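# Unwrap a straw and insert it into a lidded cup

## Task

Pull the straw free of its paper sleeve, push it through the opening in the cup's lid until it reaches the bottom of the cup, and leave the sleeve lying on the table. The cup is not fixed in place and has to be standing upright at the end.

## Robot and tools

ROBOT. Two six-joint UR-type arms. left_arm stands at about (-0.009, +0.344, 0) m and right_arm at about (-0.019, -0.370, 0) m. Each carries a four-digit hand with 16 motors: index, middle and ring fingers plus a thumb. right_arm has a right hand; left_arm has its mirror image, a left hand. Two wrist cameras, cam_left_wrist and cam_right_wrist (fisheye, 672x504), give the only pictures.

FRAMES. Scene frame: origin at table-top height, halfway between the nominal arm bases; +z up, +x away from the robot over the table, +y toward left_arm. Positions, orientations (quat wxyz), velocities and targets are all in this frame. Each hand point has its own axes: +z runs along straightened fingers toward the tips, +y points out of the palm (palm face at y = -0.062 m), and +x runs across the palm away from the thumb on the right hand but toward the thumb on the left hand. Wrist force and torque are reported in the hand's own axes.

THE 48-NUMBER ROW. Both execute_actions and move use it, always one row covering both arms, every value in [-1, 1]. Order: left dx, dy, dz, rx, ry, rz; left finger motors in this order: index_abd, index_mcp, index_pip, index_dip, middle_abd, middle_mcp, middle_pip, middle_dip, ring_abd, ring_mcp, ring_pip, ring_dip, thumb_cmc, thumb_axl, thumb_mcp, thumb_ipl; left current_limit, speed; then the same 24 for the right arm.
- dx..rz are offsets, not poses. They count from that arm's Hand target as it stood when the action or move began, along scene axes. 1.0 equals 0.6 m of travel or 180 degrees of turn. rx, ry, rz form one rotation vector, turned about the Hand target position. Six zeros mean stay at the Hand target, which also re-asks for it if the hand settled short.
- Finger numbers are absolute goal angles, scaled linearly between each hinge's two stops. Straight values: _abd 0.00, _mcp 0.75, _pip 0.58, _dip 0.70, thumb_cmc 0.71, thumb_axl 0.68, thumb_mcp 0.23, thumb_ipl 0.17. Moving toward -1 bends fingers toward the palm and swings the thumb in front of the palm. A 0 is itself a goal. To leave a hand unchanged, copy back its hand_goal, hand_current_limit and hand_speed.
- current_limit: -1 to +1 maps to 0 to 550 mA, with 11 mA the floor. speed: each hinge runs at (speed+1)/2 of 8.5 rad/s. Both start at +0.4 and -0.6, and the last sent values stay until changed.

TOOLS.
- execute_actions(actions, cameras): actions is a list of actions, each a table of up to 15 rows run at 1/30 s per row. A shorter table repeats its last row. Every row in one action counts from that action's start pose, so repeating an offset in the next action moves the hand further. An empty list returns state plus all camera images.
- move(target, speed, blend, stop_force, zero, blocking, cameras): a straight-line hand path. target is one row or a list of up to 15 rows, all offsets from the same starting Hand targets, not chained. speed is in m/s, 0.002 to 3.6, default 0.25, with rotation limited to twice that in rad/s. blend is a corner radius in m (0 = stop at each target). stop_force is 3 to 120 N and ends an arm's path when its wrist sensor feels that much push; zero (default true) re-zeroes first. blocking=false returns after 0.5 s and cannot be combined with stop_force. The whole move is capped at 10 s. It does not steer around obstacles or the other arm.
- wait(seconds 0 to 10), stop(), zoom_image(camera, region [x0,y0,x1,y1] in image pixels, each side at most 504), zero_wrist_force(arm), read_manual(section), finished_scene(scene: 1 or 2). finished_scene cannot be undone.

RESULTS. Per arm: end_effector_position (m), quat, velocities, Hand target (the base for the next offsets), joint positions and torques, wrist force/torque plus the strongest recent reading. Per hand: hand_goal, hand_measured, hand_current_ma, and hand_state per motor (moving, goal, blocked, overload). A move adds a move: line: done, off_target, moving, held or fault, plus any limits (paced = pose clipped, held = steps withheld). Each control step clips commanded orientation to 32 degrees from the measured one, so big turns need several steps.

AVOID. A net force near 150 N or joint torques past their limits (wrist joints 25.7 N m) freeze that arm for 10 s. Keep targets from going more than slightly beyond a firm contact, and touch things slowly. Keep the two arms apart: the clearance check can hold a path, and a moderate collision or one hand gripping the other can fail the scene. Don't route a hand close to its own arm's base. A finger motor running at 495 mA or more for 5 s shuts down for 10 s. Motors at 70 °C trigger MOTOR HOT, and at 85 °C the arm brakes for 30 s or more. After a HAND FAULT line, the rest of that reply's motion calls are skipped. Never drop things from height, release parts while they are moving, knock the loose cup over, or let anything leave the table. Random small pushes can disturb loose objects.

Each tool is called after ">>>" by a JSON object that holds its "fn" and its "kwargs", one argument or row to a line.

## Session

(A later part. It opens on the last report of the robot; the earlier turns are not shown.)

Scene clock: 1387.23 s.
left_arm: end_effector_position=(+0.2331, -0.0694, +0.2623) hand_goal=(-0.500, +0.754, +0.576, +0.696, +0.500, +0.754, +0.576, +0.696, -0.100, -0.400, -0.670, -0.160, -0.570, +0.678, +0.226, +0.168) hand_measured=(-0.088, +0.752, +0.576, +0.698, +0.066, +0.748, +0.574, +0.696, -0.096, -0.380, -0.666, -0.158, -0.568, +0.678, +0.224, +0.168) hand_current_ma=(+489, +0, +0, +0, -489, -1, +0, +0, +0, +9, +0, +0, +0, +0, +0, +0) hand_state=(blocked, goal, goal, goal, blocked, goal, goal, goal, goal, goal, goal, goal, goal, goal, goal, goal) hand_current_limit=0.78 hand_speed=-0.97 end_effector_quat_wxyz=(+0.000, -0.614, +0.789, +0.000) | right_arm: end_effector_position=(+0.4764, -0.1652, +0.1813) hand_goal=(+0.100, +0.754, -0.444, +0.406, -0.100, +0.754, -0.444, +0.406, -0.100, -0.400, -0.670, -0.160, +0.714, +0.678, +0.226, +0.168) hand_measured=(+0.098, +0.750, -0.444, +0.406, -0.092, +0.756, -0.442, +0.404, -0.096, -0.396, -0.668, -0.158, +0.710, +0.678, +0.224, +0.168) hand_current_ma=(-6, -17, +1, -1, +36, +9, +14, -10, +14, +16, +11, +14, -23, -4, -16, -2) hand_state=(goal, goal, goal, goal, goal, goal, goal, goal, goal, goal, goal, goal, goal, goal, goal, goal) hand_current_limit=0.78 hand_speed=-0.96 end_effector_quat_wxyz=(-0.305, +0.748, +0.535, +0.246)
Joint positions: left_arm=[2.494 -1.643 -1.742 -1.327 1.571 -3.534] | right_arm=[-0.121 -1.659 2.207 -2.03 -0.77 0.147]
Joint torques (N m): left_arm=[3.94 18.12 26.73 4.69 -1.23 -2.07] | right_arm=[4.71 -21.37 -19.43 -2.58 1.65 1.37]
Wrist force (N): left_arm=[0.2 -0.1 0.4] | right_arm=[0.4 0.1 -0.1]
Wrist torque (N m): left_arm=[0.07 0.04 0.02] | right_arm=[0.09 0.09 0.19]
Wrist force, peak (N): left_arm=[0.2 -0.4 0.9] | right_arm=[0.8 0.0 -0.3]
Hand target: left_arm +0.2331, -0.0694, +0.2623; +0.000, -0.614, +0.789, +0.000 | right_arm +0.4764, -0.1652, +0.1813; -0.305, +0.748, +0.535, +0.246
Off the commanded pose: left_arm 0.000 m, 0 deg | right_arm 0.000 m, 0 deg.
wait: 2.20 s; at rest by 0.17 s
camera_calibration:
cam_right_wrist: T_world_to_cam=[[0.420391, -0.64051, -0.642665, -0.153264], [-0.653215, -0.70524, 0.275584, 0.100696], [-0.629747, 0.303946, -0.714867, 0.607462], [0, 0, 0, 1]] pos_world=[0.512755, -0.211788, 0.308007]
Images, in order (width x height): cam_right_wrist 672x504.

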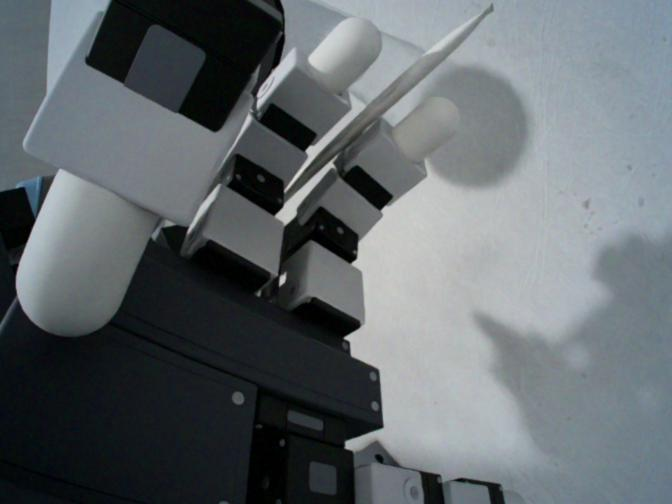

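>>> {"fn": "move", "kwargs": {
  "target": [
    [0,0,0,0,0,0,-0.5,0.754,0.576,0.696,0.5,0.754,0.576,0.696,-0.1,-0.40,-0.67,-0.16,-0.57,0.678,0.226,0.168,0.78,-0.97,-0.0057,-0.0958,0.0925,0,0,0,0.10,0.754,-0.445,0.406,-0.10,0.754,-0.445,0.406,-0.1,-0.40,-0.67,-0.16,0.714,0.678,0.226,0.168,0.78,-0.96],
    [0,0,0.1333,0,0,0,-0.5,0.754,0.576,0.696,0.5,0.754,0.576,0.696,-0.1,-0.40,-0.67,-0.16,-0.57,0.678,0.226,0.168,0.78,-0.97,0.0615,-0.1797,0.0553,0.2378,-0.0605,-0.0481,0.10,0.754,-0.445,0.406,-0.10,0.754,-0.445,0.406,-0.1,-0.40,-0.67,-0.16,0.714,0.678,0.226,0.168,0.78,-0.96]
  ],
  "speed": [0.05, 0.1],
  "cameras": ["cam_right_wrist"]
}}

Scene clock: 1444.87 s.
left_arm: end_effector_position=(+0.2331, -0.0694, +0.3423) hand_goal=(-0.500, +0.754, +0.576, +0.696, +0.500, +0.754, +0.576, +0.696, -0.100, -0.400, -0.670, -0.160, -0.570, +0.678, +0.226, +0.168) hand_measured=(-0.088, +0.752, +0.576, +0.698, +0.066, +0.748, +0.574, +0.696, -0.096, -0.380, -0.666, -0.158, -0.568, +0.678, +0.224, +0.168) hand_current_ma=(+489, +0, +0, +0, -489, -1, +0, +0, +0, +9, +0, +0, +0, +0, +0, +0) hand_state=(blocked, goal, goal, goal, blocked, goal, goal, goal, goal, goal, goal, goal, goal, goal, goal, goal) hand_current_limit=0.78 hand_speed=-0.97 end_effector_quat_wxyz=(+0.000, -0.614, +0.789, +0.000) | right_arm: end_effector_position=(+0.5133, -0.2730, +0.2145) hand_goal=(+0.100, +0.754, -0.444, +0.406, -0.100, +0.754, -0.444, +0.406, -0.100, -0.400, -0.670, -0.160, +0.714, +0.678, +0.226, +0.168) hand_measured=(+0.100, +0.750, -0.444, +0.406, -0.092, +0.754, -0.442, +0.404, -0.096, -0.398, -0.668, -0.158, +0.710, +0.678, +0.224, +0.168) hand_current_ma=(-2, -17, +1, -1, +36, +5, +13, -10, +14, +14, +11, +14, -23, -4, -16, -2) hand_state=(goal, goal, goal, goal, goal, goal, goal, goal, goal, goal, goal, goal, goal, goal, goal, goal) hand_current_limit=0.78 hand_speed=-0.96 end_effector_quat_wxyz=(-0.486, +0.597, +0.378, +0.514)
Joint positions: left_arm=[2.494 -1.617 -1.564 -1.532 1.571 -3.534] | right_arm=[-0.565 -1.4 2.022 -0.62 -0.34 -1.38]
Joint torques (N m): left_arm=[2.4 34.26 30.08 0.46 -0.22 -2.08] | right_arm=[-10.19 -14.92 -24.57 3.37 -1.44 -1.95]
Wrist force (N): left_arm=[0.2 0.0 0.6] | right_arm=[0.6 0.5 -0.1]
Wrist torque (N m): left_arm=[0.06 0.04 0.01] | right_arm=[0.07 0.17 0.39]
Wrist force, peak (N): left_arm=[0.6 -0.1 1.0] | right_arm=[0.8 1.1 0.1]
Hand target: left_arm +0.2331, -0.0694, +0.3423; +0.000, -0.614, +0.789, +0.000 | right_arm +0.5133, -0.2730, +0.2145; -0.486, +0.597, +0.378, +0.514
Off the commanded pose: left_arm 0.000 m, 0 deg | right_arm 0.000 m, 0 deg.
move: done
camera_calibration:
cam_right_wrist: T_world_to_cam=[[0.508966, -0.126089, -0.851502, -0.0766832], [-0.74533, -0.559425, -0.362666, 0.263672], [-0.430624, 0.819234, -0.378706, 0.653606], [0, 0, 0, 1]] pos_world=[0.51701, -0.397621, 0.277853]
Images, in order (width x height): cam_right_wrist 672x504.

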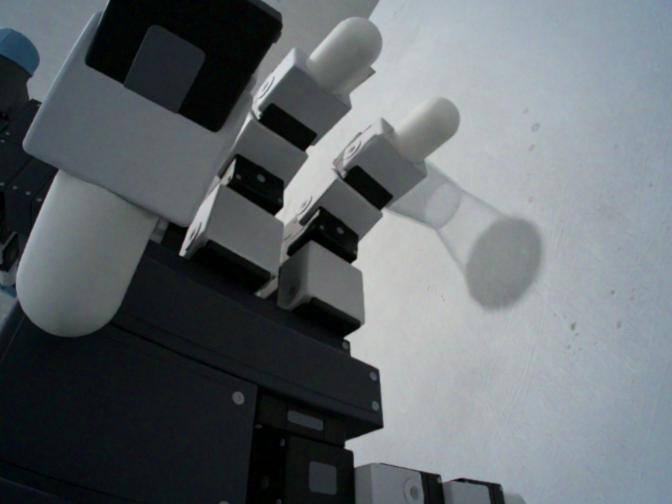

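>>> {"fn": "zoom_image", "kwargs": {
  "camera": "cam_right_wrist",
  "region": [200, 0, 480, 210]
}}

Scaled by 1.800 from the camera's 672x504 image, which has a finer 960x720 frame.

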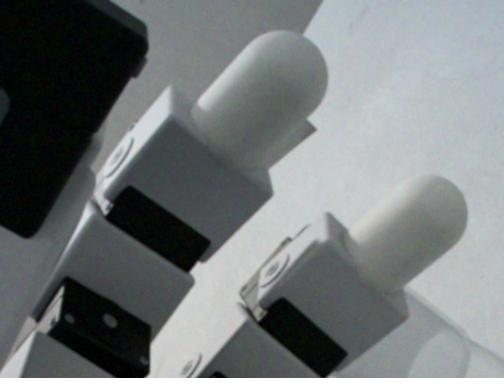

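>>> {"fn": "move", "kwargs": {
  "target": [0,0,0,0,0,0,-0.5,0.754,0.576,0.696,0.5,0.754,0.576,0.696,-0.1,-0.40,-0.67,-0.16,-0.57,0.678,0.226,0.168,0.78,-0.97,0.009,0.0493,-0.0175,0,0,0,0.10,0.754,-0.445,0.406,-0.10,0.754,-0.445,0.406,-0.1,-0.40,-0.67,-0.16,0.714,0.678,0.226,0.168,0.78,-0.96],
  "speed": 0.05,
  "cameras": ["cam_right_wrist"]
}}

>>> {"fn": "zoom_image", "kwargs": {
  "camera": "cam_right_wrist",
  "region": [240, 0, 450, 160]
}}

Scene clock: 1487.13 s.
left_arm: end_effector_position=(+0.2331, -0.0694, +0.3423) hand_goal=(-0.500, +0.754, +0.576, +0.696, +0.500, +0.754, +0.576, +0.696, -0.100, -0.400, -0.670, -0.160, -0.570, +0.678, +0.226, +0.168) hand_measured=(-0.088, +0.752, +0.576, +0.698, +0.066, +0.748, +0.574, +0.696, -0.096, -0.380, -0.666, -0.158, -0.568, +0.678, +0.224, +0.168) hand_current_ma=(+489, +0, +0, +0, -489, -1, +0, +0, +0, +9, +0, +0, +0, +0, +0, +0) hand_state=(blocked, goal, goal, goal, blocked, goal, goal, goal, goal, goal, goal, goal, goal, goal, goal, goal) hand_current_limit=0.78 hand_speed=-0.97 end_effector_quat_wxyz=(+0.000, -0.614, +0.789, +0.000) | right_arm: end_effector_position=(+0.5186, -0.2436, +0.2040) hand_goal=(+0.100, +0.754, -0.444, +0.406, -0.100, +0.754, -0.444, +0.406, -0.100, -0.400, -0.670, -0.160, +0.714, +0.678, +0.226, +0.168) hand_measured=(+0.100, +0.750, -0.444, +0.406, -0.092, +0.754, -0.442, +0.404, -0.096, -0.398, -0.668, -0.158, +0.710, +0.678, +0.224, +0.168) hand_current_ma=(-2, -17, +1, -1, +36, +5, +12, -10, +14, +13, +11, +14, -23, -4, -15, -2) hand_state=(goal, goal, goal, goal, goal, goal, goal, goal, goal, goal, goal, goal, goal, goal, goal, goal) hand_current_limit=0.78 hand_speed=-0.96 end_effector_quat_wxyz=(-0.486, +0.597, +0.378, +0.514)
Joint positions: left_arm=[2.494 -1.617 -1.564 -1.532 1.571 -3.534] | right_arm=[-0.494 -1.386 2.038 -0.648 -0.268 -1.382]
Joint torques (N m): left_arm=[-7.82 34.77 29.48 0.32 0.98 -1.81] | right_arm=[7.61 -15.65 -7.98 -2.41 1.54 1.35]
Wrist force (N): left_arm=[0.2 -0.3 0.7] | right_arm=[0.6 0.7 -0.3]
Wrist torque (N m): left_arm=[0.01 0.04 0.01] | right_arm=[0.12 0.16 0.38]
Wrist force, peak (N): left_arm=[0.6 0.0 1.0] | right_arm=[1.1 0.7 -0.7]
Hand target: left_arm +0.2331, -0.0694, +0.3423; +0.000, -0.614, +0.789, +0.000 | right_arm +0.5187, -0.2434, +0.2040; -0.486, +0.597, +0.378, +0.514
Off the commanded pose: left_arm 0.000 m, 0 deg | right_arm 0.000 m, 0 deg.
move: done
camera_calibration:
cam_right_wrist: T_world_to_cam=[[0.509146, -0.125847, -0.85143, -0.0846394], [-0.74522, -0.559386, -0.362952, 0.280293], [-0.430602, 0.819298, -0.378593, 0.627809], [0, 0, 0, 1]] pos_world=[0.522309, -0.368222, 0.267352]
Images, in order (width x height): cam_right_wrist 672x504.

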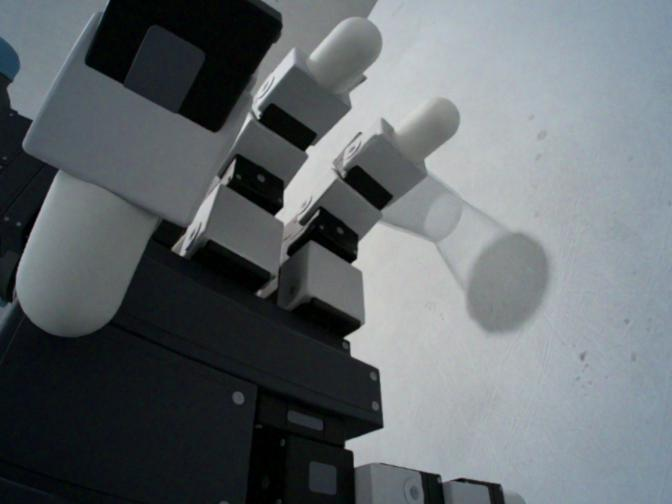

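Scaled by 2.400 from the camera's 672x504 image, which has a finer 960x720 frame.

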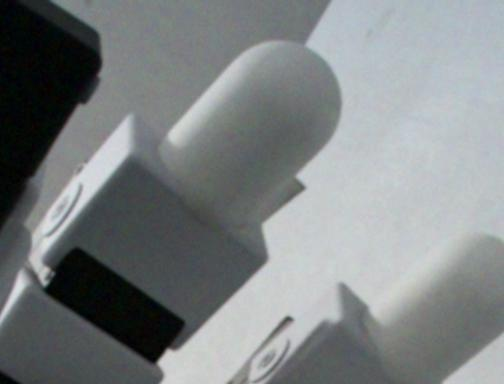

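>>> {"fn": "move", "kwargs": {
  "target": [0,0,0,0,0,0,-0.5,0.754,0.576,0.696,0.5,0.754,0.576,0.696,-0.1,-0.40,-0.67,-0.16,-0.57,0.678,0.226,0.168,0.78,-0.97,0.00822,0.0323,0,0,0,0,0.10,0.754,-0.445,0.406,-0.10,0.754,-0.445,0.406,-0.1,-0.40,-0.67,-0.16,0.714,0.678,0.226,0.168,0.78,-0.96],
  "speed": 0.03,
  "stop_force": 4,
  "cameras": ["cam_right_wrist"]
}}

>>> {"fn": "zoom_image", "kwargs": {
  "camera": "cam_right_wrist",
  "region": [240, 0, 450, 160]
}}

Scene clock: 1508.77 s.
left_arm: end_effector_position=(+0.2331, -0.0694, +0.3423) hand_goal=(-0.500, +0.754, +0.576, +0.696, +0.500, +0.754, +0.576, +0.696, -0.100, -0.400, -0.670, -0.160, -0.570, +0.678, +0.226, +0.168) hand_measured=(-0.088, +0.752, +0.576, +0.698, +0.066, +0.748, +0.574, +0.696, -0.096, -0.380, -0.666, -0.158, -0.568, +0.678, +0.224, +0.168) hand_current_ma=(+489, +0, +0, +0, -489, -1, +0, +0, +0, +9, +0, +0, +0, +0, +0, +0) hand_state=(blocked, goal, goal, goal, blocked, goal, goal, goal, goal, goal, goal, goal, goal, goal, goal, goal) hand_current_limit=0.78 hand_speed=-0.97 end_effector_quat_wxyz=(+0.000, -0.614, +0.789, +0.000) | right_arm: end_effector_position=(+0.5236, -0.2241, +0.2040) hand_goal=(+0.100, +0.754, -0.444, +0.406, -0.100, +0.754, -0.444, +0.406, -0.100, -0.400, -0.670, -0.160, +0.714, +0.678, +0.226, +0.168) hand_measured=(+0.100, +0.750, -0.444, +0.406, -0.092, +0.754, -0.442, +0.404, -0.096, -0.398, -0.668, -0.158, +0.710, +0.678, +0.224, +0.168) hand_current_ma=(-2, -17, +1, -1, +36, +5, +12, -10, +14, +13, +11, +14, -23, -4, -15, -2) hand_state=(goal, goal, goal, goal, goal, goal, goal, goal, goal, goal, goal, goal, goal, goal, goal, goal) hand_current_limit=0.78 hand_speed=-0.96 end_effector_quat_wxyz=(-0.486, +0.597, +0.378, +0.514)
Joint positions: left_arm=[2.494 -1.617 -1.564 -1.532 1.571 -3.534] | right_arm=[-0.444 -1.381 2.033 -0.646 -0.218 -1.383]
Joint torques (N m): left_arm=[-9.05 32.35 29.61 0.5 1.05 -1.55] | right_arm=[7.82 -15.09 -23.99 3.37 1.35 -1.72]
Wrist force (N): left_arm=[0.5 -0.2 0.6] | right_arm=[0.9 0.8 -0.4]
Wrist torque (N m): left_arm=[0.05 0.00 0.03] | right_arm=[0.13 0.13 0.42]
Wrist force, peak (N): left_arm=[0.4 -0.2 1.1] | right_arm=[0.8 1.1 -0.6]
Hand target: left_arm +0.2331, -0.0694, +0.3423; +0.000, -0.614, +0.789, +0.000 | right_arm +0.5236, -0.2241, +0.2040; -0.486, +0.597, +0.378, +0.514
Off the commanded pose: left_arm 0.000 m, 0 deg | right_arm 0.000 m, 0 deg.
move: done
camera_calibration:
cam_right_wrist: T_world_to_cam=[[0.509081, -0.125894, -0.851462, -0.08479], [-0.745263, -0.559376, -0.362879, 0.294898], [-0.430603, 0.819298, -0.378592, 0.613948], [0, 0, 0, 1]] pos_world=[0.527309, -0.348722, 0.267253]
Images, in order (width x height): cam_right_wrist 672x504.

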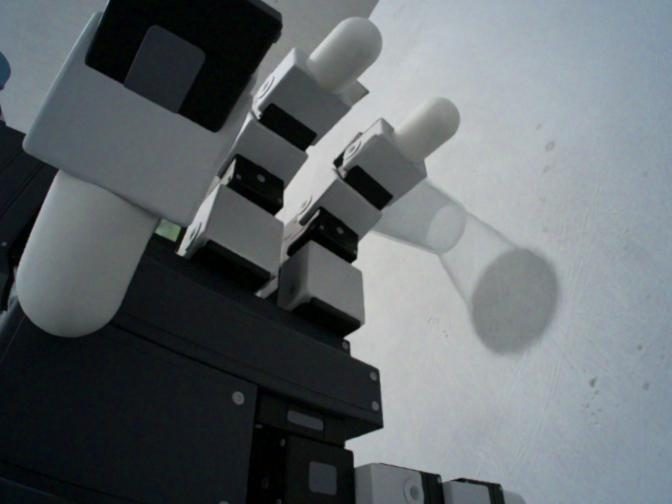

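Scaled by 2.400 from the camera's 672x504 image, which has a finer 960x720 frame.

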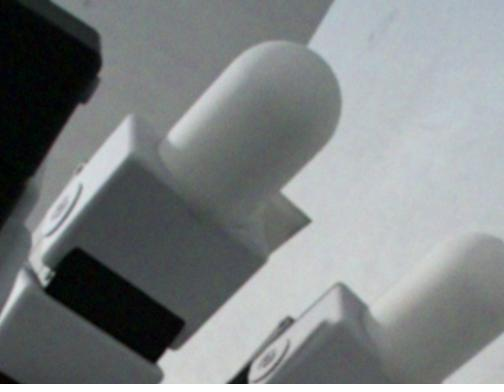

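>>> {"fn": "move", "kwargs": {
  "target": [0,0,0,0,0,0,-0.5,0.754,0.576,0.696,0.5,0.754,0.576,0.696,-0.1,-0.40,-0.67,-0.16,-0.57,0.678,0.226,0.168,0.78,-0.97,-0.0317,0.0081,0.0064,0,0,0,0.10,0.754,-0.445,0.406,-0.10,0.754,-0.445,0.406,-0.1,-0.40,-0.67,-0.16,0.714,0.678,0.226,0.168,0.78,-0.96],
  "speed": 0.03,
  "stop_force": 4,
  "cameras": ["cam_right_wrist"]
}}

>>> {"fn": "zoom_image", "kwargs": {
  "camera": "cam_right_wrist",
  "region": [280, 0, 490, 160]
}}

Scene clock: 1543.40 s.
left_arm: end_effector_position=(+0.2331, -0.0694, +0.3423) hand_goal=(-0.500, +0.754, +0.576, +0.696, +0.500, +0.754, +0.576, +0.696, -0.100, -0.400, -0.670, -0.160, -0.570, +0.678, +0.226, +0.168) hand_measured=(-0.088, +0.752, +0.576, +0.698, +0.066, +0.748, +0.574, +0.696, -0.096, -0.380, -0.666, -0.158, -0.568, +0.678, +0.224, +0.168) hand_current_ma=(+489, +0, +0, +0, -489, -1, +0, +0, +0, +9, +0, +0, +0, +0, +0, +0) hand_state=(blocked, goal, goal, goal, blocked, goal, goal, goal, goal, goal, goal, goal, goal, goal, goal, goal) hand_current_limit=0.78 hand_speed=-0.97 end_effector_quat_wxyz=(+0.000, -0.614, +0.789, +0.000) | right_arm: end_effector_position=(+0.5046, -0.2192, +0.2078) hand_goal=(+0.100, +0.754, -0.444, +0.406, -0.100, +0.754, -0.444, +0.406, -0.100, -0.400, -0.670, -0.160, +0.714, +0.678, +0.226, +0.168) hand_measured=(+0.100, +0.750, -0.444, +0.406, -0.092, +0.754, -0.442, +0.404, -0.096, -0.398, -0.668, -0.158, +0.710, +0.678, +0.224, +0.168) hand_current_ma=(-2, -17, +1, -1, +36, +4, +12, -10, +14, +13, +11, +14, -23, -4, -15, -2) hand_state=(goal, goal, goal, goal, goal, goal, goal, goal, goal, goal, goal, goal, goal, goal, goal, goal) hand_current_limit=0.78 hand_speed=-0.96 end_effector_quat_wxyz=(-0.486, +0.597, +0.378, +0.514)
Joint positions: left_arm=[2.494 -1.617 -1.564 -1.532 1.571 -3.534] | right_arm=[-0.455 -1.431 2.082 -0.645 -0.23 -1.383]
Joint torques (N m): left_arm=[-9.51 31.33 29.56 0.57 0.85 -1.33] | right_arm=[-9.98 -27.88 -8.18 -2.66 -1.42 1.46]
Wrist force (N): left_arm=[0.2 -0.4 0.6] | right_arm=[0.7 0.7 -0.5]
Wrist torque (N m): left_arm=[0.02 0.04 0.02] | right_arm=[0.13 0.16 0.37]
Wrist force, peak (N): left_arm=[0.5 -0.4 1.0] | right_arm=[1.0 1.1 -0.1]
Hand target: left_arm +0.2331, -0.0694, +0.3423; +0.000, -0.614, +0.789, +0.000 | right_arm +0.5046, -0.2192, +0.2078; -0.486, +0.597, +0.378, +0.514
Off the commanded pose: left_arm 0.000 m, 0 deg | right_arm 0.000 m, 0 deg.
move: done
camera_calibration:
cam_right_wrist: T_world_to_cam=[[0.509081, -0.125894, -0.851462, -0.0711799], [-0.745263, -0.559376, -0.362879, 0.284894], [-0.430603, 0.819298, -0.378592, 0.603228], [0, 0, 0, 1]] pos_world=[0.508309, -0.343822, 0.271153]
Images, in order (width x height): cam_right_wrist 672x504.

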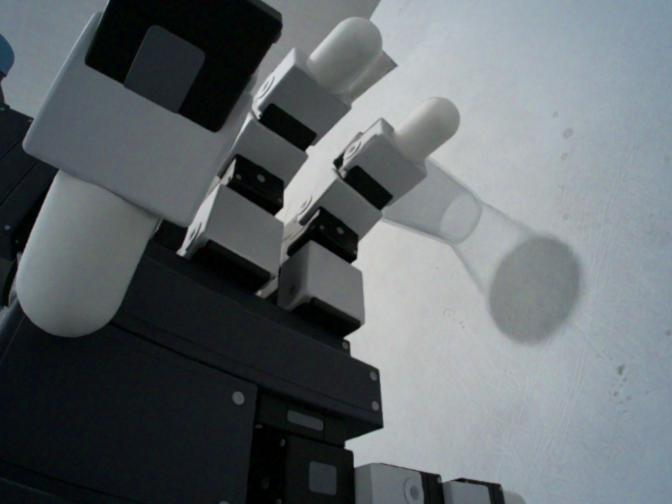

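Scaled by 2.400 from the camera's 672x504 image, which has a finer 960x720 frame.

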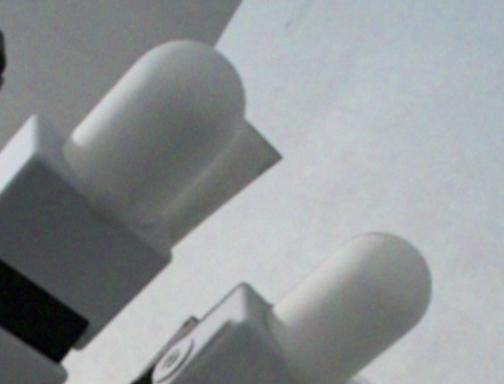

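>>> {"fn": "move", "kwargs": {
  "target": [
    [0,0,0,0,0,0,-0.5,0.754,0.576,0.696,0.5,0.754,0.576,0.696,-0.1,-0.40,-0.67,-0.16,-0.57,0.678,0.226,0.168,0.78,-0.97,0.0292,-0.0074,-0.0059,0,0,0,0.10,0.754,-0.445,0.406,-0.10,0.754,-0.445,0.406,-0.1,-0.40,-0.67,-0.16,0.714,0.678,0.226,0.168,0.78,-0.96],
    [0,0,0,0,0,0,-0.5,0.754,0.576,0.696,0.5,0.754,0.576,0.696,-0.1,-0.40,-0.67,-0.16,-0.57,0.678,0.226,0.168,0.78,-0.97,0.0427,0.0459,-0.0059,0,0,0,0.10,0.754,-0.445,0.406,-0.10,0.754,-0.445,0.406,-0.1,-0.40,-0.67,-0.16,0.714,0.678,0.226,0.168,0.78,-0.96]
  ],
  "speed": 0.03,
  "stop_force": 4,
  "cameras": ["cam_right_wrist"]
}}

>>> {"fn": "zoom_image", "kwargs": {
  "camera": "cam_right_wrist",
  "region": [280, 0, 490, 160]
}}

Scene clock: 1586.00 s.
left_arm: end_effector_position=(+0.2331, -0.0694, +0.3423) hand_goal=(-0.500, +0.754, +0.576, +0.696, +0.500, +0.754, +0.576, +0.696, -0.100, -0.400, -0.670, -0.160, -0.570, +0.678, +0.226, +0.168) hand_measured=(-0.088, +0.752, +0.576, +0.698, +0.066, +0.748, +0.574, +0.696, -0.096, -0.380, -0.666, -0.158, -0.568, +0.678, +0.224, +0.168) hand_current_ma=(+489, +0, +0, +0, -489, -1, +0, +0, +0, +9, +0, +0, +0, +0, +0, +0) hand_state=(blocked, goal, goal, goal, blocked, goal, goal, goal, goal, goal, goal, goal, goal, goal, goal, goal) hand_current_limit=0.78 hand_speed=-0.97 end_effector_quat_wxyz=(+0.000, -0.614, +0.789, +0.000) | right_arm: end_effector_position=(+0.5302, -0.1917, +0.2043) hand_goal=(+0.100, +0.754, -0.444, +0.406, -0.100, +0.754, -0.444, +0.406, -0.100, -0.400, -0.670, -0.160, +0.714, +0.678, +0.226, +0.168) hand_measured=(+0.100, +0.750, -0.444, +0.406, -0.092, +0.754, -0.442, +0.404, -0.096, -0.398, -0.668, -0.158, +0.710, +0.678, +0.224, +0.168) hand_current_ma=(-1, -17, +1, -1, +36, +4, +12, -10, +14, +13, +11, +14, -23, -4, -15, -2) hand_state=(goal, goal, goal, goal, goal, goal, goal, goal, goal, goal, goal, goal, goal, goal, goal, goal) hand_current_limit=0.78 hand_speed=-0.96 end_effector_quat_wxyz=(-0.486, +0.597, +0.378, +0.514)
Joint positions: left_arm=[2.494 -1.617 -1.564 -1.532 1.571 -3.534] | right_arm=[-0.362 -1.374 2.023 -0.64 -0.136 -1.386]
Joint torques (N m): left_arm=[-8.24 29.2 29.91 0.39 1 -1.01] | right_arm=[8.22 -15.48 -24.43 3.13 1.48 -1.9]
Wrist force (N): left_arm=[0.3 -0.2 0.7] | right_arm=[1.0 0.9 -0.3]
Wrist torque (N m): left_arm=[0.02 0.03 0.02] | right_arm=[0.13 0.13 0.42]
Wrist force, peak (N): left_arm=[0.5 -0.5 1.1] | right_arm=[1.1 1.0 -0.5]
Hand target: left_arm +0.2331, -0.0694, +0.3423; +0.000, -0.614, +0.789, +0.000 | right_arm +0.5302, -0.1917, +0.2043; -0.486, +0.597, +0.378, +0.514
Off the commanded pose: left_arm 0.000 m, 0 deg | right_arm 0.000 m, 0 deg.
move: done
camera_calibration:
cam_right_wrist: T_world_to_cam=[[0.509081, -0.125894, -0.851462, -0.0838155], [-0.745263, -0.559376, -0.362879, 0.318049], [-0.430603, 0.819298, -0.378592, 0.590358], [0, 0, 0, 1]] pos_world=[0.533909, -0.316322, 0.267553]
Images, in order (width x height): cam_right_wrist 672x504.

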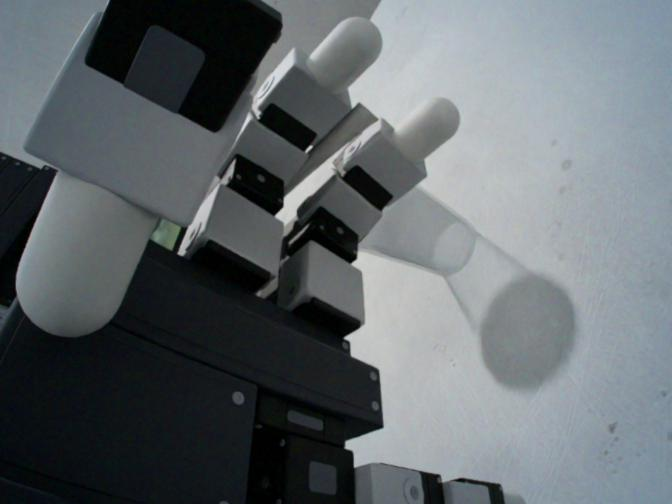

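Scaled by 2.400 from the camera's 672x504 image, which has a finer 960x720 frame.

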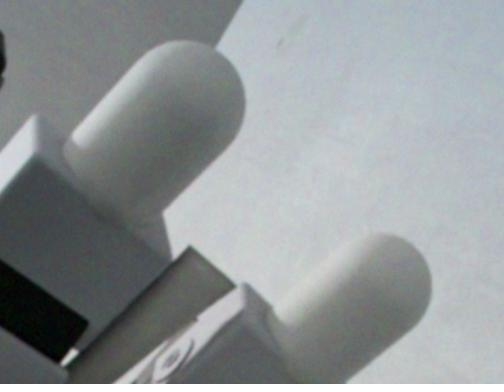

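>>> {"fn": "zero_wrist_force", "kwargs": {
  "arm": "right_arm"
}}

>>> {"fn": "move", "kwargs": {
  "target": [0,0,0,0,0,0,-0.5,0.754,0.576,0.696,0.5,0.754,0.576,0.696,-0.1,-0.40,-0.67,-0.16,-0.57,0.678,0.226,0.168,0.78,-0.97,0,0,0,0,0,0,-0.5,0.754,-0.445,0.406,0.5,0.754,-0.445,0.406,-0.1,-0.40,-0.67,-0.16,0.714,0.678,0.226,0.168,0.78,-0.97]
}}

>>> {"fn": "wait", "kwargs": {
  "seconds": 4,
  "cameras": ["cam_right_wrist"]
}}

>>> {"fn": "zoom_image", "kwargs": {
  "camera": "cam_right_wrist",
  "region": [280, 0, 490, 160]
}}

Wrist force sensor zeroed.

Scene clock: 1605.27 s.
left_arm: end_effector_position=(+0.2331, -0.0694, +0.3423) hand_goal=(-0.500, +0.754, +0.576, +0.696, +0.500, +0.754, +0.576, +0.696, -0.100, -0.400, -0.670, -0.160, -0.570, +0.678, +0.226, +0.168) hand_measured=(-0.088, +0.752, +0.576, +0.696, +0.066, +0.750, +0.574, +0.696, -0.096, -0.380, -0.666, -0.158, -0.568, +0.678, +0.224, +0.168) hand_current_ma=(+490, +0, +0, +0, -489, -1, +0, +0, +0, +9, +0, +0, +0, +0, +0, +0) hand_state=(blocked, goal, goal, goal, blocked, goal, goal, goal, goal, goal, goal, goal, goal, goal, goal, goal) hand_current_limit=0.78 hand_speed=-0.97 end_effector_quat_wxyz=(+0.000, -0.614, +0.789, +0.000) | right_arm: end_effector_position=(+0.5302, -0.1917, +0.2043) hand_goal=(-0.500, +0.754, -0.444, +0.406, +0.500, +0.754, -0.444, +0.406, -0.100, -0.400, -0.670, -0.160, +0.714, +0.678, +0.226, +0.168) hand_measured=(-0.100, +0.752, -0.442, +0.406, +0.132, +0.754, -0.446, +0.404, -0.096, -0.398, -0.668, -0.158, +0.710, +0.678, +0.224, +0.168) hand_current_ma=(+488, -8, +11, -1, -352, +3, -10, -10, +14, +13, +11, +14, -23, -4, -15, -2) hand_state=(moving, goal, goal, goal, moving, goal, goal, goal, goal, goal, goal, goal, goal, goal, goal, goal) hand_current_limit=0.78 hand_speed=-0.97 end_effector_quat_wxyz=(-0.486, +0.597, +0.378, +0.514)
Joint positions: left_arm=[2.494 -1.617 -1.564 -1.532 1.571 -3.534] | right_arm=[-0.362 -1.374 2.023 -0.64 -0.136 -1.386]
Joint torques (N m): left_arm=[-8.42 27.94 30.15 0.71 0.66 -0.58] | right_arm=[8.07 -16.34 -24.18 2.87 1.13 -1.79]
Wrist force (N, zeroed by zero_wrist_force on right_arm): left_arm=[0.0 0.1 2.1] | right_arm=[1.2 -0.1 0.2]
Wrist torque (N m, zeroed by zero_wrist_force on right_arm): left_arm=[-0.10 0.03 0.00] | right_arm=[0.02 0.06 0.30]
Wrist force, peak (N, zeroed by zero_wrist_force on right_arm): left_arm=[0.1 0.0 2.2] | right_arm=[1.2 -0.1 0.2]
Hand target: left_arm +0.2331, -0.0694, +0.3423; +0.000, -0.614, +0.789, +0.000 | right_arm +0.5302, -0.1917, +0.2043; -0.486, +0.597, +0.378, +0.514
Off the commanded pose: left_arm 0.000 m, 0 deg | right_arm 0.000 m, 0 deg.
move: done

Scene clock: 1609.27 s.
left_arm: end_effector_position=(+0.2331, -0.0694, +0.3423) hand_goal=(-0.500, +0.754, +0.576, +0.696, +0.500, +0.754, +0.576, +0.696, -0.100, -0.400, -0.670, -0.160, -0.570, +0.678, +0.226, +0.168) hand_measured=(-0.088, +0.752, +0.576, +0.694, +0.066, +0.750, +0.574, +0.696, -0.096, -0.380, -0.666, -0.158, -0.568, +0.678, +0.224, +0.168) hand_current_ma=(+490, +0, +0, +0, -489, -1, +0, +0, +0, +9, +0, +0, +0, +0, +0, +0) hand_state=(blocked, goal, goal, goal, blocked, goal, goal, goal, goal, goal, goal, goal, goal, goal, goal, goal) hand_current_limit=0.78 hand_speed=-0.97 end_effector_quat_wxyz=(+0.000, -0.614, +0.789, +0.000) | right_arm: end_effector_position=(+0.5302, -0.1917, +0.2043) hand_goal=(-0.500, +0.754, -0.444, +0.406, +0.500, +0.754, -0.444, +0.406, -0.100, -0.400, -0.670, -0.160, +0.714, +0.678, +0.226, +0.168) hand_measured=(-0.102, +0.752, -0.442, +0.406, +0.142, +0.754, -0.446, +0.404, -0.096, -0.398, -0.668, -0.158, +0.710, +0.678, +0.224, +0.168) hand_current_ma=(+490, -8, +9, -1, -489, +4, -10, -10, +14, +13, +11, +14, -23, -4, -15, -2) hand_state=(blocked, goal, goal, goal, blocked, goal, goal, goal, goal, goal, goal, goal, goal, goal, goal, goal) hand_current_limit=0.78 hand_speed=-0.97 end_effector_quat_wxyz=(-0.486, +0.597, +0.378, +0.514)
Joint positions: left_arm=[2.494 -1.617 -1.564 -1.532 1.571 -3.534] | right_arm=[-0.362 -1.374 2.023 -0.64 -0.136 -1.386]
Joint torques (N m): left_arm=[-7.47 26.83 29.6 1.48 0.77 -0.16] | right_arm=[7.76 -15.78 -23.74 2.08 0.62 -1.79]
Wrist force (N, zeroed by zero_wrist_force on right_arm): left_arm=[0.0 -0.1 2.3] | right_arm=[1.5 -0.2 -0.2]
Wrist torque (N m, zeroed by zero_wrist_force on right_arm): left_arm=[-0.13 0.03 0.00] | right_arm=[0.06 0.11 0.38]
Wrist force, peak (N, zeroed by zero_wrist_force on right_arm): left_arm=[0.3 0.2 2.8] | right_arm=[2.0 -0.4 -0.2]
Hand target: left_arm +0.2331, -0.0694, +0.3423; +0.000, -0.614, +0.789, +0.000 | right_arm +0.5302, -0.1917, +0.2043; -0.486, +0.597, +0.378, +0.514
Off the commanded pose: left_arm 0.000 m, 0 deg | right_arm 0.000 m, 0 deg.
wait: 4.00 s; at rest by 0.30 s
camera_calibration:
cam_right_wrist: T_world_to_cam=[[0.509081, -0.125894, -0.851462, -0.0838155], [-0.745263, -0.559376, -0.362879, 0.318049], [-0.430603, 0.819298, -0.378592, 0.590358], [0, 0, 0, 1]] pos_world=[0.533909, -0.316322, 0.267553]
Images, in order (width x height): cam_right_wrist 672x504.

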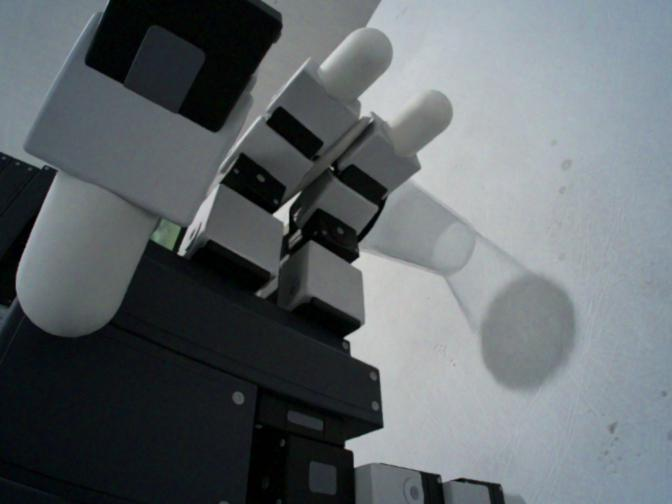

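Scaled by 2.400 from the camera's 672x504 image, which has a finer 960x720 frame.

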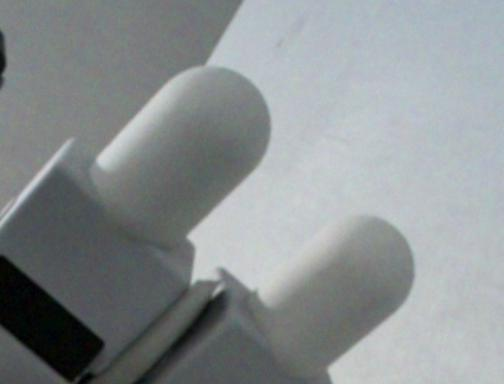

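>>> {"fn": "zoom_image", "kwargs": {
  "camera": "cam_right_wrist",
  "region": [280, 90, 400, 200]
}}

Scaled by 4.200 from the camera's 672x504 image, which has a finer 960x720 frame.

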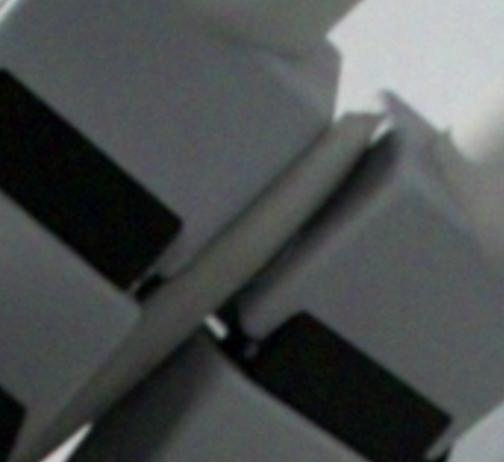

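>>> {"fn": "move", "kwargs": {
  "target": [0,0,0,0,0,0,-0.5,0.754,0.576,0.696,0.5,0.754,0.576,0.696,-0.1,-0.40,-0.67,-0.16,-0.57,0.678,0.226,0.168,0.78,-0.97,0.0190,-0.0048,-0.0039,0,0,0,-0.5,0.754,-0.445,0.406,0.5,0.754,-0.445,0.406,-0.1,-0.40,-0.67,-0.16,0.714,0.678,0.226,0.168,0.78,-0.97],
  "speed": 0.01,
  "stop_force": 7,
  "cameras": ["cam_right_wrist"]
}}

>>> {"fn": "zoom_image", "kwargs": {
  "camera": "cam_right_wrist",
  "region": [280, 90, 400, 200]
}}

Scene clock: 1635.07 s.
left_arm: end_effector_position=(+0.2331, -0.0694, +0.3423) hand_goal=(-0.500, +0.754, +0.576, +0.696, +0.500, +0.754, +0.576, +0.696, -0.100, -0.400, -0.670, -0.160, -0.570, +0.678, +0.226, +0.168) hand_measured=(-0.088, +0.794, +0.592, +0.694, +0.066, +0.792, +0.596, +0.696, -0.096, -0.380, -0.666, -0.158, -0.568, +0.678, +0.224, +0.168) hand_current_ma=(+489, +33, +5, +0, -489, +31, +9, +0, +0, +9, +0, +0, +0, +0, +0, +0) hand_state=(blocked, blocked, goal, goal, blocked, blocked, blocked, goal, goal, goal, goal, goal, goal, goal, goal, goal) hand_current_limit=0.78 hand_speed=-0.97 end_effector_quat_wxyz=(+0.000, -0.614, +0.789, +0.000) | right_arm: end_effector_position=(+0.5395, -0.1940, +0.2023) hand_goal=(-0.500, +0.754, -0.444, +0.406, +0.500, +0.754, -0.444, +0.406, -0.100, -0.400, -0.670, -0.160, +0.714, +0.678, +0.226, +0.168) hand_measured=(-0.102, +0.784, -0.446, +0.406, +0.142, +0.784, -0.442, +0.404, -0.096, -0.398, -0.668, -0.158, +0.710, +0.678, +0.224, +0.168) hand_current_ma=(+490, +156, -13, -5, -489, +162, +8, -10, +14, +12, +11, +14, -23, -4, -15, -2) hand_state=(blocked, blocked, goal, goal, blocked, blocked, goal, goal, goal, goal, goal, goal, goal, goal, goal, goal) hand_current_limit=0.78 hand_speed=-0.97 end_effector_quat_wxyz=(-0.486, +0.597, +0.378, +0.514)
Joint positions: left_arm=[2.494 -1.617 -1.564 -1.532 1.571 -3.534] | right_arm=[-0.358 -1.35 1.999 -0.64 -0.133 -1.386]
Joint torques (N m): left_arm=[-8.21 24.88 29.31 2.4 -0.11 -0.1] | right_arm=[-11.45 -29.81 -8.8 -3.38 -0.32 -0.87]
Wrist force (N, zeroed by zero_wrist_force on right_arm): left_arm=[0.4 -4.7 3.8] | right_arm=[2.2 -5.0 0.2]
Wrist torque (N m, zeroed by zero_wrist_force on right_arm): left_arm=[-0.03 0.04 0.04] | right_arm=[0.09 0.10 0.47]
Wrist force, peak (N, zeroed by zero_wrist_force on right_arm): left_arm=[0.5 -7.3 4.4] | right_arm=[2.5 -7.2 0.2]
Hand target: left_arm +0.2331, -0.0694, +0.3423; +0.000, -0.614, +0.789, +0.000 | right_arm +0.5395, -0.1940, +0.2023; -0.486, +0.597, +0.378, +0.514 (not the last commanded pose)
Off the commanded pose: left_arm 0.000 m, 0 deg | right_arm 0.002 m, 0 deg.
move: contact (right_arm)
camera_calibration:
cam_right_wrist: T_world_to_cam=[[0.509087, -0.125904, -0.851457, -0.0904646], [-0.74524, -0.559421, -0.362859, 0.322972], [-0.430637, 0.819266, -0.378622, 0.595544], [0, 0, 0, 1]] pos_world=[0.543209, -0.318622, 0.265653]
Images, in order (width x height): cam_right_wrist 672x504.

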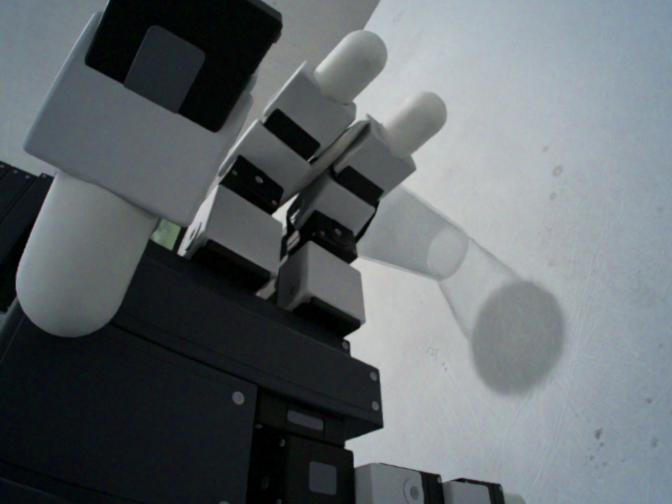

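Scaled by 4.200 from the camera's 672x504 image, which has a finer 960x720 frame.

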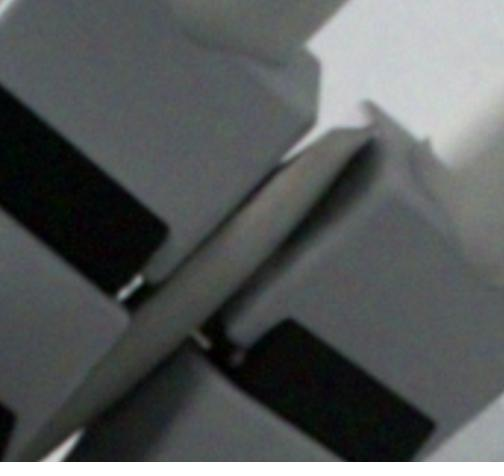

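>>> {"fn": "move", "kwargs": {
  "target": [0,0,0,0,0,0,-0.5,0.754,0.576,0.696,0.5,0.754,0.576,0.696,-0.1,-0.40,-0.67,-0.16,-0.57,0.678,0.226,0.168,0.78,-0.97,0.0127,-0.0032,-0.0026,0,0,0,-0.5,0.754,-0.445,0.406,0.5,0.754,-0.445,0.406,-0.1,-0.40,-0.67,-0.16,0.714,0.678,0.226,0.168,0.78,-0.97],
  "speed": 0.008,
  "stop_force": 10,
  "zero": false,
  "cameras": ["cam_right_wrist"]
}}

>>> {"fn": "zoom_image", "kwargs": {
  "camera": "cam_right_wrist",
  "region": [280, 90, 400, 200]
}}

Scene clock: 1662.33 s.
left_arm: end_effector_position=(+0.2331, -0.0694, +0.3423) hand_goal=(-0.500, +0.754, +0.576, +0.696, +0.500, +0.754, +0.576, +0.696, -0.100, -0.400, -0.670, -0.160, -0.570, +0.678, +0.226, +0.168) hand_measured=(-0.092, +0.802, +0.596, +0.696, +0.066, +0.804, +0.604, +0.698, -0.096, -0.380, -0.666, -0.158, -0.568, +0.678, +0.224, +0.168) hand_current_ma=(+489, +46, +8, +0, -489, +52, +14, +0, +0, +9, +0, +0, +0, +0, +0, +0) hand_state=(blocked, blocked, blocked, goal, blocked, blocked, blocked, goal, goal, goal, goal, goal, goal, goal, goal, goal) hand_current_limit=0.78 hand_speed=-0.97 end_effector_quat_wxyz=(+0.000, -0.614, +0.789, +0.000) | right_arm: end_effector_position=(+0.5471, -0.1959, +0.2008) hand_goal=(-0.500, +0.754, -0.444, +0.406, +0.500, +0.754, -0.444, +0.406, -0.100, -0.400, -0.670, -0.160, +0.714, +0.678, +0.226, +0.168) hand_measured=(-0.102, +0.792, -0.444, +0.404, +0.142, +0.794, -0.440, +0.404, -0.096, -0.398, -0.668, -0.158, +0.710, +0.678, +0.224, +0.168) hand_current_ma=(+489, +205, -4, -8, -489, +213, +15, -10, +14, +12, +11, +14, -23, -4, -15, -2) hand_state=(blocked, blocked, goal, goal, blocked, blocked, goal, goal, goal, goal, goal, goal, goal, goal, goal, goal) hand_current_limit=0.78 hand_speed=-0.97 end_effector_quat_wxyz=(-0.486, +0.597, +0.378, +0.514)
Joint positions: left_arm=[2.494 -1.617 -1.564 -1.532 1.571 -3.534] | right_arm=[-0.356 -1.331 1.979 -0.639 -0.131 -1.386]
Joint torques (N m): left_arm=[-8.42 24 28.85 2.96 -1.65 0.34] | right_arm=[5.95 -16.95 -25.99 1.99 3.29 -2.23]
Wrist force (N, zeroed by zero_wrist_force on right_arm): left_arm=[0.4 -7.1 4.4] | right_arm=[1.7 -7.0 0.1]
Wrist torque (N m, zeroed by zero_wrist_force on right_arm): left_arm=[0.04 0.01 0.05] | right_arm=[0.21 0.14 0.40]
Wrist force, peak (N, zeroed by zero_wrist_force on right_arm): left_arm=[0.2 -8.8 4.9] | right_arm=[2.3 -8.7 -0.1]
Hand target: left_arm +0.2331, -0.0694, +0.3423; +0.000, -0.614, +0.789, +0.000 | right_arm +0.5471, -0.1959, +0.2008; -0.486, +0.597, +0.378, +0.514
Off the commanded pose: left_arm 0.000 m, 0 deg | right_arm 0.000 m, 0 deg.
move: done
camera_calibration:
cam_right_wrist: T_world_to_cam=[[0.509132, -0.125967, -0.85142, -0.0959051], [-0.745218, -0.559452, -0.362855, 0.327005], [-0.430621, 0.819235, -0.378708, 0.599809], [0, 0, 0, 1]] pos_world=[0.550809, -0.320522, 0.264153]
Images, in order (width x height): cam_right_wrist 672x504.

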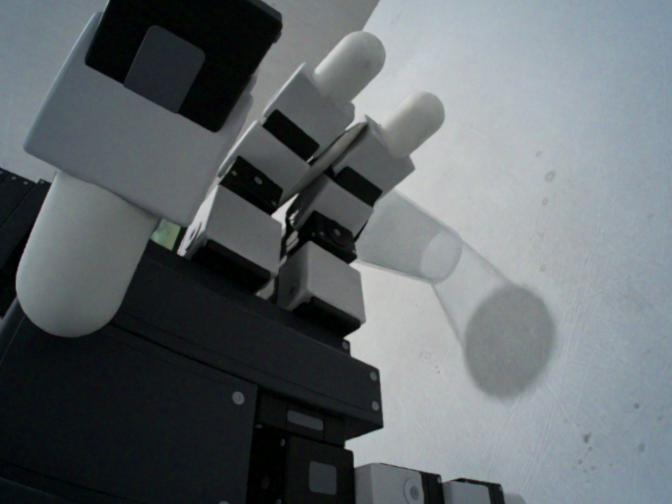

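Scaled by 4.200 from the camera's 672x504 image, which has a finer 960x720 frame.

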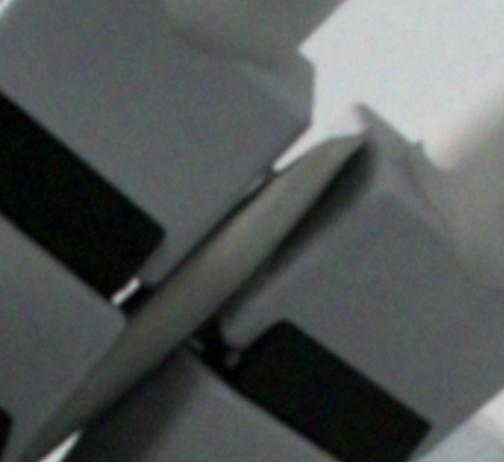

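>>> {"fn": "wait", "kwargs": {
  "seconds": 0,
  "cameras": ["cam_left_wrist"]
}}

>>> {"fn": "zoom_image", "kwargs": {
  "camera": "cam_left_wrist",
  "region": [210, 20, 420, 180]
}}

Scene clock: 1673.90 s.
left_arm: end_effector_position=(+0.2331, -0.0694, +0.3423) hand_goal=(-0.500, +0.754, +0.576, +0.696, +0.500, +0.754, +0.576, +0.696, -0.100, -0.400, -0.670, -0.160, -0.570, +0.678, +0.226, +0.168) hand_measured=(-0.092, +0.802, +0.596, +0.696, +0.066, +0.804, +0.604, +0.698, -0.096, -0.380, -0.666, -0.158, -0.568, +0.678, +0.224, +0.168) hand_current_ma=(+490, +46, +8, +0, -489, +52, +14, +0, +0, +9, +0, +0, +0, +0, +0, +0) hand_state=(blocked, blocked, blocked, goal, blocked, blocked, blocked, goal, goal, goal, goal, goal, goal, goal, goal, goal) hand_current_limit=0.78 hand_speed=-0.97 end_effector_quat_wxyz=(+0.000, -0.614, +0.789, +0.000) | right_arm: end_effector_position=(+0.5471, -0.1959, +0.2008) hand_goal=(-0.500, +0.754, -0.444, +0.406, +0.500, +0.754, -0.444, +0.406, -0.100, -0.400, -0.670, -0.160, +0.714, +0.678, +0.226, +0.168) hand_measured=(-0.102, +0.792, -0.444, +0.404, +0.142, +0.794, -0.440, +0.404, -0.096, -0.398, -0.668, -0.158, +0.710, +0.678, +0.224, +0.168) hand_current_ma=(+490, +205, -4, -8, -489, +213, +15, -10, +14, +12, +11, +14, -23, -4, -15, -2) hand_state=(blocked, blocked, goal, goal, blocked, blocked, goal, goal, goal, goal, goal, goal, goal, goal, goal, goal) hand_current_limit=0.78 hand_speed=-0.97 end_effector_quat_wxyz=(-0.486, +0.597, +0.378, +0.514)
Joint positions: left_arm=[2.494 -1.617 -1.564 -1.532 1.571 -3.534] | right_arm=[-0.356 -1.331 1.979 -0.639 -0.131 -1.386]
Joint torques (N m): left_arm=[-8.52 23.32 27.81 2.95 -1.79 0.35] | right_arm=[6.84 -16.31 -25.55 1.96 3.02 -2.19]
Wrist force (N, zeroed by zero_wrist_force on right_arm): left_arm=[0.3 -7.1 4.1] | right_arm=[2.0 -7.2 0.0]
Wrist torque (N m, zeroed by zero_wrist_force on right_arm): left_arm=[0.06 0.03 0.04] | right_arm=[0.19 0.11 0.41]
Wrist force, peak (N, zeroed by zero_wrist_force on right_arm): left_arm=[0.1 -7.3 4.5] | right_arm=[2.2 -7.2 0.1]
Hand target: left_arm +0.2331, -0.0694, +0.3423; +0.000, -0.614, +0.789, +0.000 | right_arm +0.5471, -0.1959, +0.2008; -0.486, +0.597, +0.378, +0.514
Off the commanded pose: left_arm 0.000 m, 0 deg | right_arm 0.000 m, 0 deg.
camera_calibration:
cam_left_wrist: T_world_to_cam=[[0.791066, 0.611229, -0.0247729, -0.160422], [0.427891, -0.523937, 0.736477, -0.43531], [0.437177, -0.593202, -0.676009, 0.219064], [0, 0, 0, 1]] pos_world=[0.2174, -0.0000709769, 0.464711]
Images, in order (width x height): cam_left_wrist 672x504.

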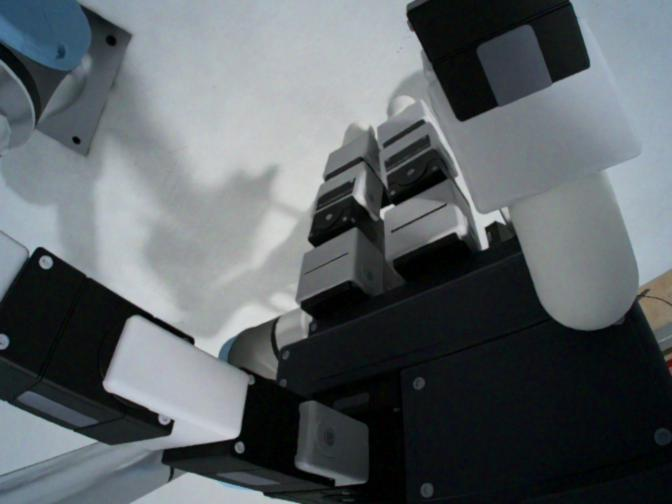

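Scaled by 2.400 from the camera's 672x504 image, which has a finer 960x720 frame.

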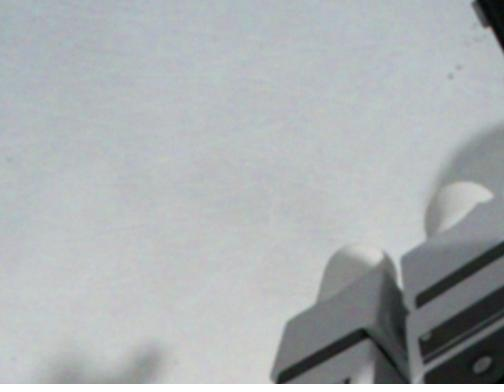

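>>> {"fn": "zoom_image", "kwargs": {
  "camera": "cam_left_wrist",
  "region": [330, 90, 430, 190]
}}

Scaled by 5.040 from the camera's 672x504 image, which has a finer 960x720 frame.

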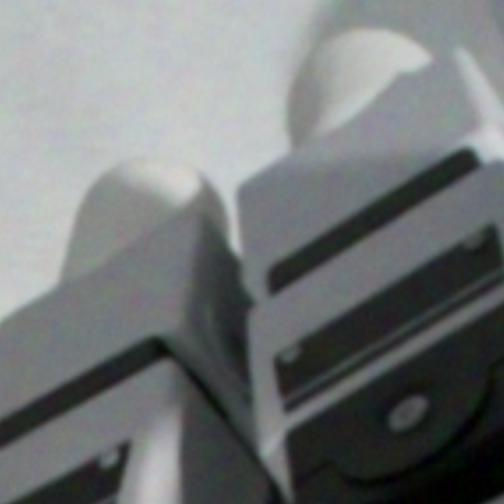

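>>> {"fn": "move", "kwargs": {
  "target": [0,0,0,0,0,0,-0.5,0.754,0.576,0.696,0.5,0.754,0.576,0.696,-0.1,-0.40,-0.67,-0.16,-0.57,0.678,0.226,0.168,0.78,-0.97,-0.0127,0.0032,0.0026,0,0,0,-0.5,0.754,-0.445,0.406,0.5,0.754,-0.445,0.406,-0.1,-0.40,-0.67,-0.16,0.714,0.678,0.226,0.168,0.78,-0.97],
  "speed": 0.01,
  "cameras": ["cam_right_wrist"]
}}

>>> {"fn": "zoom_image", "kwargs": {
  "camera": "cam_right_wrist",
  "region": [280, 90, 400, 200]
}}

Scene clock: 1692.73 s.
left_arm: end_effector_position=(+0.2331, -0.0694, +0.3423) hand_goal=(-0.500, +0.754, +0.576, +0.696, +0.500, +0.754, +0.576, +0.696, -0.100, -0.400, -0.670, -0.160, -0.570, +0.678, +0.226, +0.168) hand_measured=(-0.092, +0.762, +0.584, +0.696, +0.066, +0.768, +0.586, +0.698, -0.096, -0.380, -0.666, -0.158, -0.568, +0.678, +0.224, +0.168) hand_current_ma=(+489, +2, +2, +0, -489, +4, +2, +0, +0, +9, +0, +0, +0, +0, +0, +0) hand_state=(blocked, goal, goal, goal, blocked, goal, goal, goal, goal, goal, goal, goal, goal, goal, goal, goal) hand_current_limit=0.78 hand_speed=-0.97 end_effector_quat_wxyz=(+0.000, -0.614, +0.789, +0.000) | right_arm: end_effector_position=(+0.5397, -0.1941, +0.2023) hand_goal=(-0.500, +0.754, -0.444, +0.406, +0.500, +0.754, -0.444, +0.406, -0.100, -0.400, -0.670, -0.160, +0.714, +0.678, +0.226, +0.168) hand_measured=(-0.102, +0.774, -0.444, +0.404, +0.148, +0.776, -0.440, +0.404, -0.096, -0.398, -0.668, -0.158, +0.710, +0.678, +0.224, +0.168) hand_current_ma=(+489, +106, -3, -8, -489, +117, +15, -10, +14, +12, +11, +14, -23, -4, -15, -2) hand_state=(blocked, blocked, goal, goal, blocked, blocked, goal, goal, goal, goal, goal, goal, goal, goal, goal, goal) hand_current_limit=0.78 hand_speed=-0.97 end_effector_quat_wxyz=(-0.486, +0.597, +0.378, +0.514)
Joint positions: left_arm=[2.494 -1.617 -1.564 -1.532 1.571 -3.534] | right_arm=[-0.358 -1.35 1.998 -0.639 -0.133 -1.387]
Joint torques (N m): left_arm=[-7.77 21.26 26.41 2.7 -1.46 0.81] | right_arm=[-10.34 -31.1 -10.03 -3.29 -1.14 1.36]
Wrist force (N, zeroed by zero_wrist_force on right_arm): left_arm=[0.1 -1.0 2.8] | right_arm=[1.7 -1.4 -0.3]
Wrist torque (N m, zeroed by zero_wrist_force on right_arm): left_arm=[-0.08 0.00 0.00] | right_arm=[0.10 0.09 0.39]
Wrist force, peak (N, zeroed by zero_wrist_force on right_arm): left_arm=[0.5 -7.3 4.4] | right_arm=[1.8 -7.5 0.2]
Hand target: left_arm +0.2331, -0.0694, +0.3423; +0.000, -0.614, +0.789, +0.000 | right_arm +0.5395, -0.1940, +0.2023; -0.486, +0.597, +0.378, +0.514
Off the commanded pose: left_arm 0.000 m, 0 deg | right_arm 0.000 m, 0 deg.
move: done
camera_calibration:
cam_right_wrist: T_world_to_cam=[[0.509255, -0.125935, -0.851352, -0.0906451], [-0.745182, -0.559407, -0.362998, 0.323056], [-0.430538, 0.819271, -0.378726, 0.595561], [0, 0, 0, 1]] pos_world=[0.543308, -0.318622, 0.265652]
Images, in order (width x height): cam_right_wrist 672x504.

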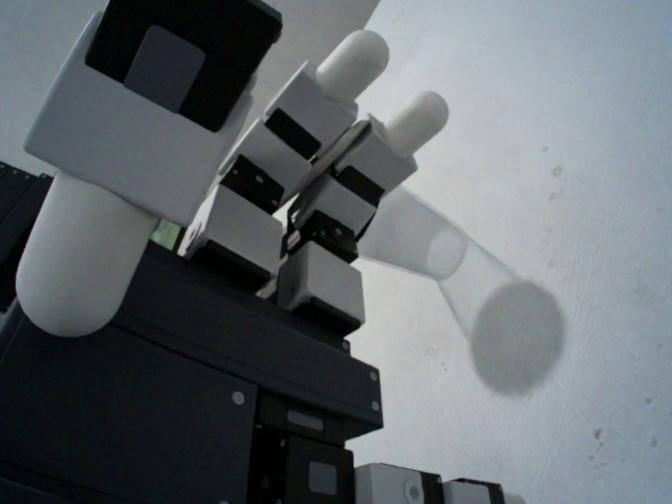

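Scaled by 4.200 from the camera's 672x504 image, which has a finer 960x720 frame.

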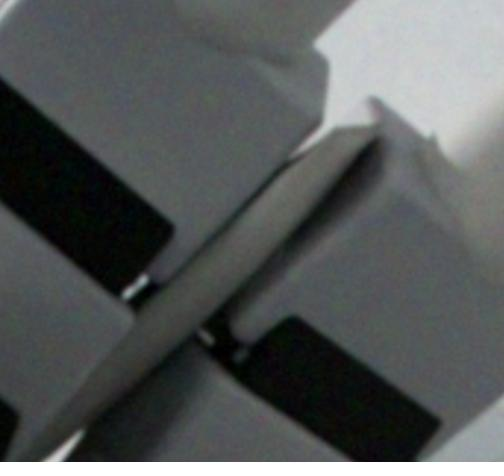

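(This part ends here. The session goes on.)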